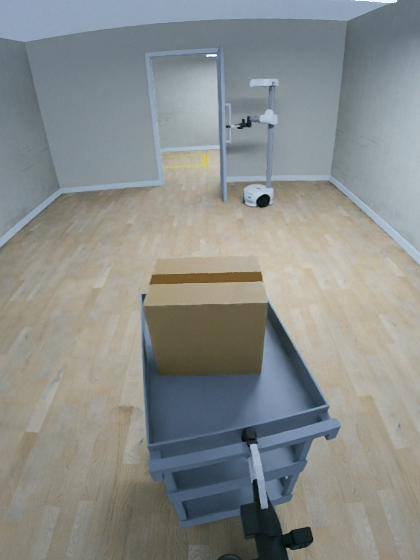

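Call:
move --blocking false --cameras '[]' --r1 '{"base":{"translate_m":0.242,"strafe_m":0.062},"pace":"slow"}'

Call:
wait --seconds 6 --cameras '["r1_head_camera"]'

Scene clock: 1466.30 s.
move: r1 moving
r1.base_odometry: x=-5.302 y=-3.442 heading=+0.760
r1.turned_by_wheels: +0.000
r1.turned_by_imu: -0.001
r1.base_tilt: forward=-1.6 right=+1.3
r1.lidar_m: 0.38 0.38 2.82 2.32 0.77 0.54 0.50 0.53 0.71 1.84 2.10 0.45
r1.base_status: translate_m moving; strafe_m moving
r1.joint_positions: lift_m=+0.653 arm_m=+0.000 wrist_yaw_rad=+0.176 wrist_pitch_rad=-0.011 wrist_roll_rad=+1.567 gripper_m=-0.019
r1.joint_status: not commanded
r1.measured_speeds: translate_m=+0.048 strafe_m=+0.013 rotate_rad=-0.003 lift_m=+0.000 arm_m=+0.000 wrist_yaw_rad=-0.002 wrist_pitch_rad=+0.000 wrist_roll_rad=+0.000
r1.motor_effort: lift_m=+11(11) arm_m=+4(4) wheel_0=+0(6) wheel_1=+5(8) wheel_2=-10(13)
r1.servo_current: wrist_yaw_rad=52(65) wrist_pitch_rad=59(72) wrist_roll_rad=46(65) gripper_m=52(52)
r1.hand_pose: x=+0.4701 y=-0.0357 z=+0.8340 quat_wxyz=(+0.706, +0.703, +0.058, +0.066) (m; r1's base frame)
r1.wrist_depth_mm: - - - 246 247 1708 1255 / - - - 242 242 1863 1336 / - - - 239 239 - - / - 445 442 236 236 - - / - 449 452 233 232 - - / - 462 182 185 229 - - / - 155 462 155 160 - -
r2.base_odometry: x=-2.680 y=+0.034 heading=-2.848
r2.turned_by_wheels: +0.000
r2.turned_by_imu: +0.000
r2.base_tilt: forward=-0.7 right=+0.0
r2.lidar_m: 0.49 0.37 3.36 3.87 3.15 2.93 1.66 1.39 1.41 1.27 1.08 0.91
r2.base_status: not commanded
r2.joint_positions: lift_m=+0.860 arm_m=+0.000 wrist_yaw_rad=+0.905 wrist_pitch_rad=+0.001 wrist_roll_rad=+0.000 gripper_m=-0.019
r2.joint_status: not commanded
r2.measured_speeds: all 0
r2.motor_effort: lift_m=+20(21) arm_m=+4(4) wheel_0=+26(26) wheel_1=+1(2) wheel_2=+11(11)
r2.servo_current: wrist_yaw_rad=163(169) wrist_pitch_rad=39(46) wrist_roll_rad=52(52) gripper_m=98(104)
r2.hand_pose: x=+0.4177 y=+0.1729 z=+1.0377 quat_wxyz=(+0.899, +0.000, +0.000, +0.437) (m; r2's base frame)
r2.wrist_depth_mm: - - 250 234 227 217 211 / - - 251 233 228 218 211 / - - 251 236 229 220 213 / - - 253 237 231 222 215 / - - 254 238 231 222 216 / - - 177 182 230 224 217 / - - 259 - 232 221 216
pictures: none
No camera images: "cameras" was empty.

Scene clock: 1469.57 s.
earlier move: r1 done
r1.base_odometry: x=-5.176 y=-3.241 heading=+0.761
r1.turned_by_wheels: +0.001
r1.turned_by_imu: +0.001
r1.base_tilt: forward=-1.6 right=+1.2
r1.lidar_m: 0.39 0.37 2.77 2.63 1.09 0.78 0.72 0.75 1.04 2.08 2.13 0.45
r1.base_status: done
r1.joint_positions: lift_m=+0.653 arm_m=+0.000 wrist_yaw_rad=+0.180 wrist_pitch_rad=-0.011 wrist_roll_rad=+1.567 gripper_m=-0.019
r1.joint_status: not commanded
r1.measured_speeds: all 0
r1.motor_effort: lift_m=+11(11) arm_m=+4(4) wheel_0=+7(9) wheel_1=+5(8) wheel_2=-3(15)
r1.servo_current: wrist_yaw_rad=39(91) wrist_pitch_rad=65(72) wrist_roll_rad=39(72) gripper_m=52(52)
r1.hand_pose: x=+0.4703 y=-0.0343 z=+0.8340 quat_wxyz=(+0.705, +0.703, +0.060, +0.068) (m; r1's base frame)
r1.wrist_depth_mm: - - - 234 234 1863 1255 / - - - 233 233 1863 - / - - - 232 231 - - / - 439 436 231 231 - - / - 455 449 231 230 - - / - 469 184 187 228 - - / - 155 480 153 179 - -
r2.base_odometry: x=-2.680 y=+0.034 heading=-2.848
r2.turned_by_wheels: +0.000
r2.turned_by_imu: +0.000
r2.base_tilt: forward=-0.7 right=+0.0
r2.lidar_m: 0.51 0.36 3.33 3.88 2.90 2.93 1.65 1.41 1.43 1.26 1.08 0.91
r2.base_status: not commanded
r2.joint_positions: lift_m=+0.860 arm_m=+0.000 wrist_yaw_rad=+0.905 wrist_pitch_rad=+0.001 wrist_roll_rad=+0.000 gripper_m=-0.019
r2.joint_status: not commanded
r2.measured_speeds: all 0
r2.on_its_own: wrist_yaw_rad is at rest, and its servo_current (143 mA) is outside its rest range (0 to 104 mA)
r2.motor_effort: lift_m=+20(21) arm_m=+4(4) wheel_0=+26(26) wheel_1=+1(2) wheel_2=+11(12)
r2.servo_current: wrist_yaw_rad=143(169) wrist_pitch_rad=39(46) wrist_roll_rad=46(65) gripper_m=98(104)
r2.hand_pose: x=+0.4177 y=+0.1729 z=+1.0377 quat_wxyz=(+0.899, +0.000, +0.000, +0.437) (m; r2's base frame)
r2.wrist_depth_mm: - - 247 233 227 217 211 / - - 251 236 229 218 212 / - - 250 236 229 220 213 / - - 252 238 231 222 214 / - - 253 237 232 222 216 / - - 177 182 231 224 216 / - - 258 - 233 222 218
wait: 3.27 of 6 s (r1 has come to rest)
pictures: r1_head_camera
Images, in order (width x height): r1_head_camera 420x560.

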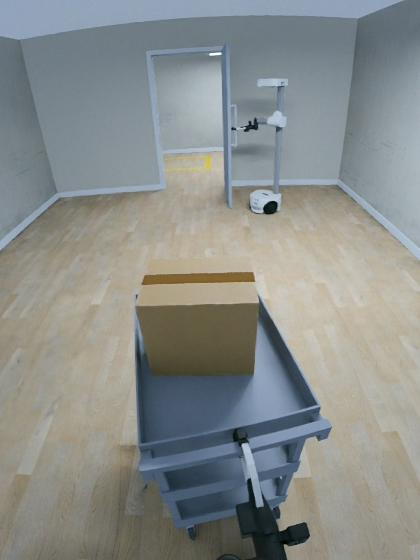

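Call:
move --blocking false --cameras '[]' --r1 '{"base":{"translate_m":0.23,"strafe_m":0.085},"pace":"slow"}'

Call:
wait --seconds 6 --cameras '["r1_head_camera"]'

Scene clock: 1481.47 s.
move: r1 moving
r1.base_odometry: x=-5.170 y=-3.229 heading=+0.762
r1.turned_by_wheels: +0.001
r1.turned_by_imu: +0.000
r1.base_tilt: forward=-1.6 right=+1.3
r1.lidar_m: 0.38 0.37 2.72 2.62 1.09 0.78 0.73 0.78 1.05 2.08 2.17 0.44
r1.base_status: translate_m moving; strafe_m moving
r1.joint_positions: lift_m=+0.653 arm_m=+0.000 wrist_yaw_rad=+0.180 wrist_pitch_rad=-0.011 wrist_roll_rad=+1.567 gripper_m=-0.019
r1.joint_status: not commanded
r1.measured_speeds: translate_m=+0.048 strafe_m=+0.018 rotate_rad=+0.001 lift_m=+0.000 arm_m=+0.000 wrist_yaw_rad=+0.000 wrist_pitch_rad=+0.000 wrist_roll_rad=+0.000
r1.motor_effort: lift_m=+11(11) arm_m=+4(4) wheel_0=+8(9) wheel_1=+5(9) wheel_2=-8(9)
r1.servo_current: wrist_yaw_rad=39(59) wrist_pitch_rad=65(65) wrist_roll_rad=26(65) gripper_m=39(52)
r1.hand_pose: x=+0.4703 y=-0.0343 z=+0.8340 quat_wxyz=(+0.705, +0.703, +0.060, +0.068) (m; r1's base frame)
r1.wrist_depth_mm: - - - 235 234 1808 1229 / - - - 233 232 1863 - / - - - 232 231 - - / - 442 433 231 230 - - / - 452 449 229 229 - - / - 466 181 187 228 - - / - 162 480 153 170 - -
r2.base_odometry: x=-2.680 y=+0.034 heading=-2.848
r2.turned_by_wheels: +0.000
r2.turned_by_imu: +0.000
r2.base_tilt: forward=-0.7 right=+0.0
r2.lidar_m: 0.50 0.35 3.35 3.85 2.89 2.95 1.64 1.40 1.42 1.26 1.05 0.91
r2.base_status: not commanded
r2.joint_positions: lift_m=+0.860 arm_m=+0.000 wrist_yaw_rad=+0.905 wrist_pitch_rad=+0.001 wrist_roll_rad=+0.000 gripper_m=-0.019
r2.joint_status: not commanded
r2.measured_speeds: all 0
r2.motor_effort: lift_m=+20(20) arm_m=+4(4) wheel_0=+26(26) wheel_1=+2(2) wheel_2=+11(12)
r2.servo_current: wrist_yaw_rad=163(169) wrist_pitch_rad=46(46) wrist_roll_rad=39(59) gripper_m=98(104)
r2.hand_pose: x=+0.4177 y=+0.1729 z=+1.0377 quat_wxyz=(+0.899, +0.000, +0.000, +0.437) (m; r2's base frame)
r2.wrist_depth_mm: - - 247 234 227 217 211 / - - 250 235 229 220 211 / - - 251 236 229 220 214 / - - 254 237 231 222 214 / - - 252 237 232 222 216 / - - 177 182 230 224 217 / - - 258 - 233 222 217
pictures: none
No camera images: "cameras" was empty.

Scene clock: 1484.63 s.
earlier move: r1 done
r1.base_odometry: x=-5.068 y=-3.021 heading=+0.762
r1.turned_by_wheels: +0.000
r1.turned_by_imu: +0.001
r1.base_tilt: forward=-1.6 right=+1.2
r1.lidar_m: 0.38 0.38 2.68 2.56 1.44 1.00 0.96 1.00 1.40 2.17 2.22 0.46
r1.base_status: done
r1.joint_positions: lift_m=+0.653 arm_m=+0.000 wrist_yaw_rad=+0.180 wrist_pitch_rad=-0.011 wrist_roll_rad=+1.567 gripper_m=-0.019
r1.joint_status: not commanded
r1.measured_speeds: all 0
r1.motor_effort: lift_m=+11(11) arm_m=+4(4) wheel_0=+6(10) wheel_1=+3(9) wheel_2=-4(10)
r1.servo_current: wrist_yaw_rad=33(78) wrist_pitch_rad=59(72) wrist_roll_rad=39(65) gripper_m=52(52)
r1.hand_pose: x=+0.4703 y=-0.0343 z=+0.8340 quat_wxyz=(+0.705, +0.703, +0.060, +0.068) (m; r1's base frame)
r1.wrist_depth_mm: - - - 238 237 1808 1229 / - - - 235 234 1863 - / - - - 235 234 - - / - 442 436 232 231 - - / - 452 449 230 229 - - / - 466 182 186 229 - - / - 161 473 152 179 - -
r2.base_odometry: x=-2.680 y=+0.034 heading=-2.848
r2.turned_by_wheels: +0.000
r2.turned_by_imu: +0.000
r2.base_tilt: forward=-0.7 right=+0.0
r2.lidar_m: 0.52 0.36 3.32 3.86 2.71 2.91 1.65 1.39 1.41 1.27 1.07 0.90
r2.base_status: not commanded
r2.joint_positions: lift_m=+0.860 arm_m=+0.000 wrist_yaw_rad=+0.905 wrist_pitch_rad=+0.001 wrist_roll_rad=+0.000 gripper_m=-0.019
r2.joint_status: not commanded
r2.measured_speeds: all 0
r2.on_its_own: wrist_yaw_rad is at rest, and its servo_current (163 mA) is outside its rest range (0 to 104 mA)
r2.motor_effort: lift_m=+20(21) arm_m=+4(4) wheel_0=+25(26) wheel_1=+2(2) wheel_2=+11(12)
r2.servo_current: wrist_yaw_rad=163(169) wrist_pitch_rad=39(52) wrist_roll_rad=39(65) gripper_m=91(104)
r2.hand_pose: x=+0.4177 y=+0.1729 z=+1.0377 quat_wxyz=(+0.899, +0.000, +0.000, +0.437) (m; r2's base frame)
r2.wrist_depth_mm: - - 249 233 227 217 211 / - - 251 233 227 218 212 / - - 250 235 229 220 213 / - - 254 239 231 222 214 / - - 254 237 233 223 216 / - - 177 182 230 224 217 / - - 259 - 232 222 216
wait: 3.17 of 6 s (r1 has come to rest)
pictures: r1_head_camera
Images, in order (width x height): r1_head_camera 420x560.

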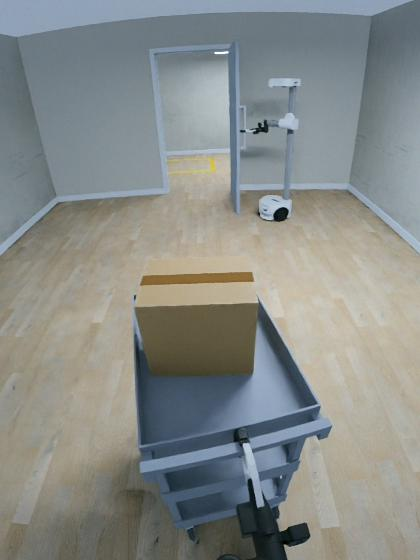

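Call:
move --blocking false --cameras '[]' --r1 '{"base":{"translate_m":0.2,"strafe_m":0.02},"pace":"slow"}'

Call:
wait --seconds 6 --cameras '["r1_head_camera"]'

Scene clock: 1497.87 s.
move: r1 moving
r1.base_odometry: x=-5.060 y=-3.012 heading=+0.762
r1.turned_by_wheels: +0.000
r1.turned_by_imu: +0.000
r1.base_tilt: forward=-1.6 right=+1.2
r1.lidar_m: 0.37 0.38 2.66 2.55 1.46 1.04 0.97 1.00 1.40 2.16 2.21 0.46
r1.base_status: translate_m moving; strafe_m moving
r1.joint_positions: lift_m=+0.653 arm_m=+0.000 wrist_yaw_rad=+0.180 wrist_pitch_rad=-0.011 wrist_roll_rad=+1.567 gripper_m=-0.019
r1.joint_status: not commanded
r1.measured_speeds: translate_m=+0.049 strafe_m=+0.005 rotate_rad=+0.000 lift_m=+0.000 arm_m=+0.000 wrist_yaw_rad=+0.000 wrist_pitch_rad=+0.000 wrist_roll_rad=+0.000
r1.motor_effort: lift_m=+11(11) arm_m=+4(4) wheel_0=+8(11) wheel_1=+7(7) wheel_2=-8(11)
r1.servo_current: wrist_yaw_rad=52(65) wrist_pitch_rad=65(65) wrist_roll_rad=46(52) gripper_m=46(52)
r1.hand_pose: x=+0.4703 y=-0.0343 z=+0.8340 quat_wxyz=(+0.705, +0.703, +0.060, +0.068) (m; r1's base frame)
r1.wrist_depth_mm: - - - 238 238 1708 1255 / - - - 236 236 1808 - / - - - 235 233 - - / - 439 439 232 231 - - / - 455 445 230 230 - - / - 462 182 187 228 - - / - 161 473 153 179 - -
r2.base_odometry: x=-2.680 y=+0.034 heading=-2.848
r2.turned_by_wheels: +0.000
r2.turned_by_imu: +0.000
r2.base_tilt: forward=-0.7 right=+0.0
r2.lidar_m: 0.52 0.40 3.34 3.87 2.69 2.95 1.67 1.41 1.42 1.25 1.07 0.93
r2.base_status: not commanded
r2.joint_positions: lift_m=+0.860 arm_m=+0.000 wrist_yaw_rad=+0.905 wrist_pitch_rad=+0.001 wrist_roll_rad=+0.000 gripper_m=-0.019
r2.joint_status: not commanded
r2.measured_speeds: all 0
r2.motor_effort: lift_m=+20(21) arm_m=+4(4) wheel_0=+26(26) wheel_1=+2(2) wheel_2=+11(11)
r2.servo_current: wrist_yaw_rad=156(169) wrist_pitch_rad=39(46) wrist_roll_rad=33(59) gripper_m=91(98)
r2.hand_pose: x=+0.4177 y=+0.1729 z=+1.0377 quat_wxyz=(+0.899, +0.000, +0.000, +0.437) (m; r2's base frame)
r2.wrist_depth_mm: - - 248 234 228 217 211 / - - 251 235 227 218 212 / - - 250 236 230 220 213 / - - 254 237 231 221 214 / - - 252 237 233 222 215 / - - 176 181 229 223 216 / - - 258 - 233 222 217
pictures: none
No camera images: "cameras" was empty.

Scene clock: 1500.67 s.
earlier move: r1 done
r1.base_odometry: x=-4.938 y=-2.869 heading=+0.762
r1.turned_by_wheels: +0.000
r1.turned_by_imu: +0.001
r1.base_tilt: forward=-1.6 right=+1.3
r1.lidar_m: 0.37 0.35 2.64 2.50 1.70 1.24 1.16 1.20 1.66 2.17 2.26 0.45
r1.base_status: done
r1.joint_positions: lift_m=+0.653 arm_m=+0.000 wrist_yaw_rad=+0.182 wrist_pitch_rad=-0.011 wrist_roll_rad=+1.567 gripper_m=-0.019
r1.joint_status: not commanded
r1.measured_speeds: all 0
r1.motor_effort: lift_m=+11(11) arm_m=+4(4) wheel_0=+8(11) wheel_1=+3(9) wheel_2=-3(11)
r1.servo_current: wrist_yaw_rad=52(72) wrist_pitch_rad=59(72) wrist_roll_rad=46(72) gripper_m=46(52)
r1.hand_pose: x=+0.4703 y=-0.0338 z=+0.8340 quat_wxyz=(+0.705, +0.703, +0.060, +0.068) (m; r1's base frame)
r1.wrist_depth_mm: - - - 253 264 270 282 / - - - 250 251 1863 1281 / - - - 244 246 - - / - - 442 237 239 - - / - 449 449 233 234 - - / - 449 186 187 229 - - / - 154 452 179 161 - -
r2.base_odometry: x=-2.680 y=+0.034 heading=-2.848
r2.turned_by_wheels: +0.000
r2.turned_by_imu: +0.000
r2.base_tilt: forward=-0.7 right=+0.0
r2.lidar_m: 0.50 0.38 3.34 3.84 2.57 2.91 1.67 1.42 1.40 1.26 1.06 0.92
r2.base_status: not commanded
r2.joint_positions: lift_m=+0.860 arm_m=+0.000 wrist_yaw_rad=+0.905 wrist_pitch_rad=+0.001 wrist_roll_rad=+0.000 gripper_m=-0.019
r2.joint_status: not commanded
r2.measured_speeds: all 0
r2.on_its_own: wrist_yaw_rad is at rest, and its servo_current (169 mA) is outside its rest range (0 to 104 mA)
r2.motor_effort: lift_m=+20(21) arm_m=+4(4) wheel_0=+26(26) wheel_1=+2(2) wheel_2=+11(12)
r2.servo_current: wrist_yaw_rad=169(169) wrist_pitch_rad=33(46) wrist_roll_rad=39(59) gripper_m=98(104)
r2.hand_pose: x=+0.4177 y=+0.1729 z=+1.0377 quat_wxyz=(+0.899, +0.000, +0.000, +0.437) (m; r2's base frame)
r2.wrist_depth_mm: - - 248 234 227 217 211 / - - 250 235 229 218 211 / - - 251 236 229 220 213 / - - 253 237 231 221 214 / - - 253 238 232 223 216 / - - 177 182 230 224 216 / - - 259 - 231 221 218
wait: 2.80 of 6 s (r1 has come to rest)
pictures: r1_head_camera
Images, in order (width x height): r1_head_camera 420x560.

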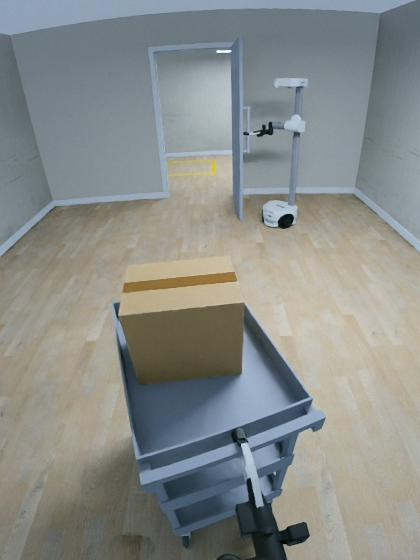

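Call:
move --blocking false --cameras '[]' --r1 '{"base":{"rotate_rad":-0.9},"joints":{"wrist_yaw_rad":1.08},"pace":"slow","speeds":{"wrist_yaw_rad":0.9}}'

Call:
wait --seconds 4 --cameras '["r1_head_camera","r1_head_right_camera"]'

Scene clock: 1584.67 s.
move: r1 moving
r1.base_odometry: x=-4.938 y=-2.869 heading=+0.635
r1.turned_by_wheels: -0.127
r1.turned_by_imu: -0.128
r1.base_tilt: forward=-1.6 right=+1.3
r1.lidar_m: 0.42 0.36 2.82 2.52 2.01 1.28 1.15 1.17 1.48 2.15 2.20 0.53
r1.base_status: rotate_rad moving
r1.joint_positions: lift_m=+0.653 arm_m=+0.000 wrist_yaw_rad=+0.507 wrist_pitch_rad=-0.011 wrist_roll_rad=+1.567 gripper_m=-0.019
r1.joint_status: wrist_yaw_rad moving
r1.measured_speeds: translate_m=+0.002 strafe_m=+0.000 rotate_rad=-0.481 lift_m=+0.000 arm_m=+0.000 wrist_yaw_rad=+0.887 wrist_pitch_rad=+0.000 wrist_roll_rad=+0.000
r1.motor_effort: lift_m=+11(11) arm_m=+4(4) wheel_0=+0(9) wheel_1=+5(7) wheel_2=+2(2)
r1.servo_current: wrist_yaw_rad=273(273) wrist_pitch_rad=59(65) wrist_roll_rad=65(65) gripper_m=46(52)
r1.hand_pose: x=+0.4654 y=+0.0636 z=+0.8340 quat_wxyz=(+0.685, +0.684, +0.173, +0.181) (m; r1's base frame)
r1.wrist_depth_mm: - - - 235 234 1808 1255 / - - - 234 234 1863 - / - - - 233 231 - - / - 442 436 232 230 - - / - 455 449 229 229 - - / - 469 182 185 228 - - / - 154 477 154 161 - -
r2.base_odometry: x=-2.680 y=+0.034 heading=-2.848
r2.turned_by_wheels: +0.000
r2.turned_by_imu: +0.001
r2.base_tilt: forward=-0.7 right=+0.0
r2.lidar_m: 0.51 0.39 3.29 3.86 2.55 2.93 1.65 1.42 1.39 1.28 1.08 0.92
r2.base_status: not commanded
r2.joint_positions: lift_m=+0.860 arm_m=+0.000 wrist_yaw_rad=+0.905 wrist_pitch_rad=+0.001 wrist_roll_rad=+0.000 gripper_m=-0.019
r2.joint_status: not commanded
r2.measured_speeds: all 0
r2.motor_effort: lift_m=+20(21) arm_m=+3(4) wheel_0=+25(26) wheel_1=+2(2) wheel_2=+11(11)
r2.servo_current: wrist_yaw_rad=150(176) wrist_pitch_rad=39(46) wrist_roll_rad=39(52) gripper_m=98(104)
r2.hand_pose: x=+0.4177 y=+0.1729 z=+1.0377 quat_wxyz=(+0.899, +0.000, +0.000, +0.437) (m; r2's base frame)
r2.wrist_depth_mm: - - 247 233 227 218 211 / - - 251 234 229 219 211 / - - 250 236 229 220 213 / - - 254 238 231 222 215 / - - 253 238 233 224 216 / - - 177 182 229 224 216 / - - 258 - 232 221 218
pictures: none
No camera images: "cameras" was empty.

Scene clock: 1586.37 s.
earlier move: r1 done
r1.base_odometry: x=-4.938 y=-2.869 heading=-0.137
r1.turned_by_wheels: -0.772
r1.turned_by_imu: -0.774
r1.base_tilt: forward=-1.6 right=+1.3
r1.lidar_m: 0.55 0.25 0.25 3.24 2.56 2.53 1.52 1.18 1.16 1.26 1.95 2.17
r1.base_status: done
r1.joint_positions: lift_m=+0.653 arm_m=+0.000 wrist_yaw_rad=+1.083 wrist_pitch_rad=-0.011 wrist_roll_rad=+1.567 gripper_m=-0.019
r1.joint_status: all done
r1.measured_speeds: all 0
r1.motor_effort: lift_m=+11(11) arm_m=-1(4) wheel_0=+5(16) wheel_1=-1(7) wheel_2=+4(11)
r1.servo_current: wrist_yaw_rad=39(273) wrist_pitch_rad=59(72) wrist_roll_rad=39(65) gripper_m=52(59)
r1.hand_pose: x=+0.3834 y=+0.2137 z=+0.8340 quat_wxyz=(+0.605, +0.607, +0.360, +0.368) (m; r1's base frame)
r1.wrist_depth_mm: - - - - 293 1464 1138 / - - - - 293 1576 1205 / - - - 259 266 1863 - / - - - 251 252 - - / - 449 445 241 243 - - / - 445 185 186 231 - - / - 154 436 183 160 - -
r2.base_odometry: x=-2.680 y=+0.034 heading=-2.848
r2.turned_by_wheels: +0.000
r2.turned_by_imu: +0.000
r2.base_tilt: forward=-0.7 right=+0.0
r2.lidar_m: 0.48 0.37 3.36 3.88 2.59 2.94 1.64 1.40 1.41 1.26 1.08 0.91
r2.base_status: not commanded
r2.joint_positions: lift_m=+0.860 arm_m=+0.000 wrist_yaw_rad=+0.905 wrist_pitch_rad=+0.001 wrist_roll_rad=+0.000 gripper_m=-0.019
r2.joint_status: not commanded
r2.measured_speeds: all 0
r2.on_its_own: wrist_yaw_rad is at rest, and its servo_current (163 mA) is outside its rest range (0 to 104 mA)
r2.motor_effort: lift_m=+20(21) arm_m=+4(4) wheel_0=+25(26) wheel_1=+2(2) wheel_2=+11(12)
r2.servo_current: wrist_yaw_rad=163(176) wrist_pitch_rad=46(52) wrist_roll_rad=52(59) gripper_m=98(104)
r2.hand_pose: x=+0.4177 y=+0.1729 z=+1.0377 quat_wxyz=(+0.899, +0.000, +0.000, +0.437) (m; r2's base frame)
r2.wrist_depth_mm: - - 248 234 226 216 211 / - - 250 233 228 218 212 / - - 250 236 229 220 213 / - - 253 237 231 221 214 / - - 254 237 233 222 215 / - - 177 182 230 224 216 / - - 258 - 232 222 217
wait: 1.70 of 4 s (r1 has come to rest)
pictures: r1_head_camera, r1_head_right_camera
Images, in order (width x height): r1_head_camera 420x560, r1_head_right_camera 420x672.

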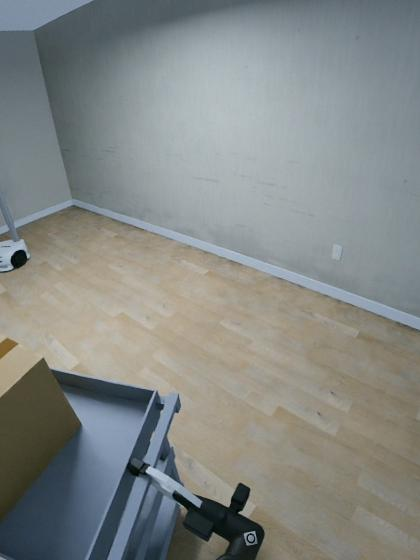

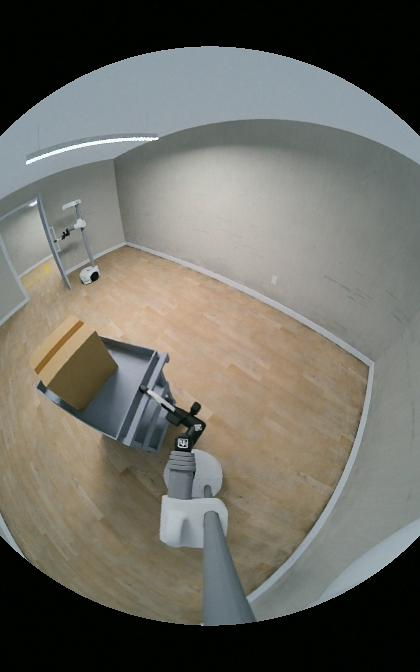

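Call:
move --blocking false --cameras '[]' --r1 '{"base":{"translate_m":-0.634,"strafe_m":0.475},"joints":{"wrist_yaw_rad":0.55},"pace":"slow","speeds":{"wrist_yaw_rad":0.07}}'

Call:
wait --seconds 10 --cameras '["r1_head_camera","r1_head_right_camera"]'

Scene clock: 1603.30 s.
move: r1 moving
r1.base_odometry: x=-4.947 y=-2.859 heading=-0.137
r1.turned_by_wheels: +0.000
r1.turned_by_imu: +0.000
r1.base_tilt: forward=-1.6 right=+1.3
r1.lidar_m: 0.54 0.26 0.25 3.22 2.52 2.49 1.47 1.16 1.17 1.27 1.94 2.19
r1.base_status: translate_m moving; strafe_m moving
r1.joint_positions: lift_m=+0.653 arm_m=+0.000 wrist_yaw_rad=+1.052 wrist_pitch_rad=-0.011 wrist_roll_rad=+1.567 gripper_m=-0.019
r1.joint_status: wrist_yaw_rad moving
r1.measured_speeds: translate_m=-0.042 strafe_m=+0.032 rotate_rad=+0.002 lift_m=+0.000 arm_m=+0.000 wrist_yaw_rad=-0.070 wrist_pitch_rad=+0.000 wrist_roll_rad=+0.000
r1.motor_effort: lift_m=+11(11) arm_m=-3(4) wheel_0=-6(7) wheel_1=+1(3) wheel_2=+11(11)
r1.servo_current: wrist_yaw_rad=46(72) wrist_pitch_rad=52(65) wrist_roll_rad=46(52) gripper_m=52(52)
r1.hand_pose: x=+0.3898 y=+0.2071 z=+0.8340 quat_wxyz=(+0.611, +0.612, +0.351, +0.359) (m; r1's base frame)
r1.wrist_depth_mm: - - - - 301 1499 1138 / - - - - 294 1618 1205 / - - - - 271 1863 1366 / - - - 255 255 - - / - 455 449 243 245 - - / - 445 185 187 229 - - / - 154 430 183 161 - -
r2.base_odometry: x=-2.680 y=+0.034 heading=-2.848
r2.turned_by_wheels: +0.000
r2.turned_by_imu: +0.000
r2.base_tilt: forward=-0.7 right=+0.0
r2.lidar_m: 0.51 0.37 3.36 3.86 2.59 2.91 1.65 1.42 1.42 1.28 1.07 0.92
r2.base_status: not commanded
r2.joint_positions: lift_m=+0.860 arm_m=+0.000 wrist_yaw_rad=+0.905 wrist_pitch_rad=+0.001 wrist_roll_rad=+0.000 gripper_m=-0.019
r2.joint_status: not commanded
r2.measured_speeds: all 0
r2.motor_effort: lift_m=+20(21) arm_m=+4(4) wheel_0=+25(26) wheel_1=+2(2) wheel_2=+11(12)
r2.servo_current: wrist_yaw_rad=169(169) wrist_pitch_rad=39(52) wrist_roll_rad=39(59) gripper_m=98(104)
r2.hand_pose: x=+0.4177 y=+0.1729 z=+1.0377 quat_wxyz=(+0.899, +0.000, +0.000, +0.437) (m; r2's base frame)
r2.wrist_depth_mm: - - 248 235 227 217 211 / - - 251 234 228 219 212 / - - 250 236 229 220 213 / - - 253 237 232 221 215 / - - 254 237 233 223 215 / - - 177 181 230 224 216 / - - 258 - 232 221 218
pictures: none
No camera images: "cameras" was empty.

Scene clock: 1611.93 s.
earlier move: r1 done
r1.base_odometry: x=-5.501 y=-2.311 heading=-0.137
r1.turned_by_wheels: -0.001
r1.turned_by_imu: -0.003
r1.base_tilt: forward=-1.6 right=+1.3
r1.lidar_m: 0.44 0.34 4.60 2.27 1.74 1.75 1.48 1.17 1.17 1.26 1.96 2.96
r1.base_status: done
r1.joint_positions: lift_m=+0.653 arm_m=+0.000 wrist_yaw_rad=+0.549 wrist_pitch_rad=-0.011 wrist_roll_rad=+1.567 gripper_m=-0.019
r1.joint_status: all done
r1.measured_speeds: all 0
r1.motor_effort: lift_m=+11(11) arm_m=-4(4) wheel_0=-7(18) wheel_1=+1(5) wheel_2=+2(11)
r1.servo_current: wrist_yaw_rad=39(85) wrist_pitch_rad=65(72) wrist_roll_rad=65(72) gripper_m=46(59)
r1.hand_pose: x=+0.4625 y=+0.0760 z=+0.8340 quat_wxyz=(+0.681, +0.680, +0.188, +0.196) (m; r1's base frame)
r1.wrist_depth_mm: - - - 259 266 272 272 / - - - 253 254 1863 1281 / - - - 246 247 - - / - - 442 241 240 - - / - 445 445 233 234 - - / - 452 183 185 229 - - / - 154 452 179 152 - -
r2.base_odometry: x=-2.680 y=+0.034 heading=-2.848
r2.turned_by_wheels: +0.000
r2.turned_by_imu: +0.001
r2.base_tilt: forward=-0.7 right=+0.0
r2.lidar_m: 0.50 0.38 3.34 3.87 2.82 2.95 1.66 1.39 1.41 1.26 1.07 0.92
r2.base_status: not commanded
r2.joint_positions: lift_m=+0.860 arm_m=+0.000 wrist_yaw_rad=+0.905 wrist_pitch_rad=+0.001 wrist_roll_rad=+0.000 gripper_m=-0.019
r2.joint_status: not commanded
r2.measured_speeds: all 0
r2.on_its_own: wrist_yaw_rad is at rest, and its servo_current (150 mA) is outside its rest range (0 to 104 mA)
r2.motor_effort: lift_m=+20(21) arm_m=+4(4) wheel_0=+26(26) wheel_1=+1(2) wheel_2=+11(12)
r2.servo_current: wrist_yaw_rad=150(176) wrist_pitch_rad=39(52) wrist_roll_rad=46(65) gripper_m=98(104)
r2.hand_pose: x=+0.4177 y=+0.1729 z=+1.0377 quat_wxyz=(+0.899, +0.000, +0.000, +0.437) (m; r2's base frame)
r2.wrist_depth_mm: - - 247 235 227 217 211 / - - 251 234 228 218 212 / - - 252 236 229 220 213 / - - 253 237 231 221 214 / - - 253 238 233 223 216 / - - 177 182 230 224 216 / - - 259 - 232 222 217
wait: 8.63 of 10 s (r1 has come to rest)
pictures: r1_head_camera, r1_head_right_camera
Images, in order (width x height): r1_head_camera 420x560, r1_head_right_camera 420x672.

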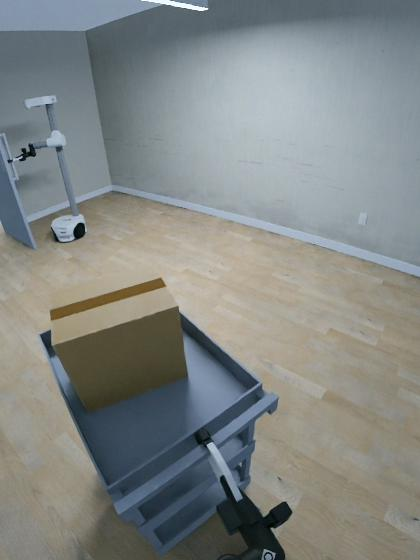

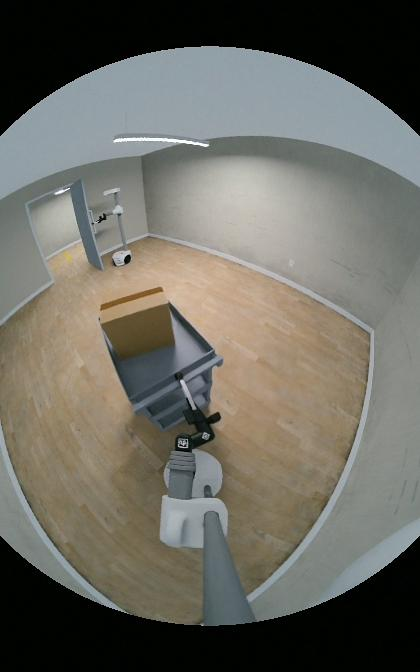

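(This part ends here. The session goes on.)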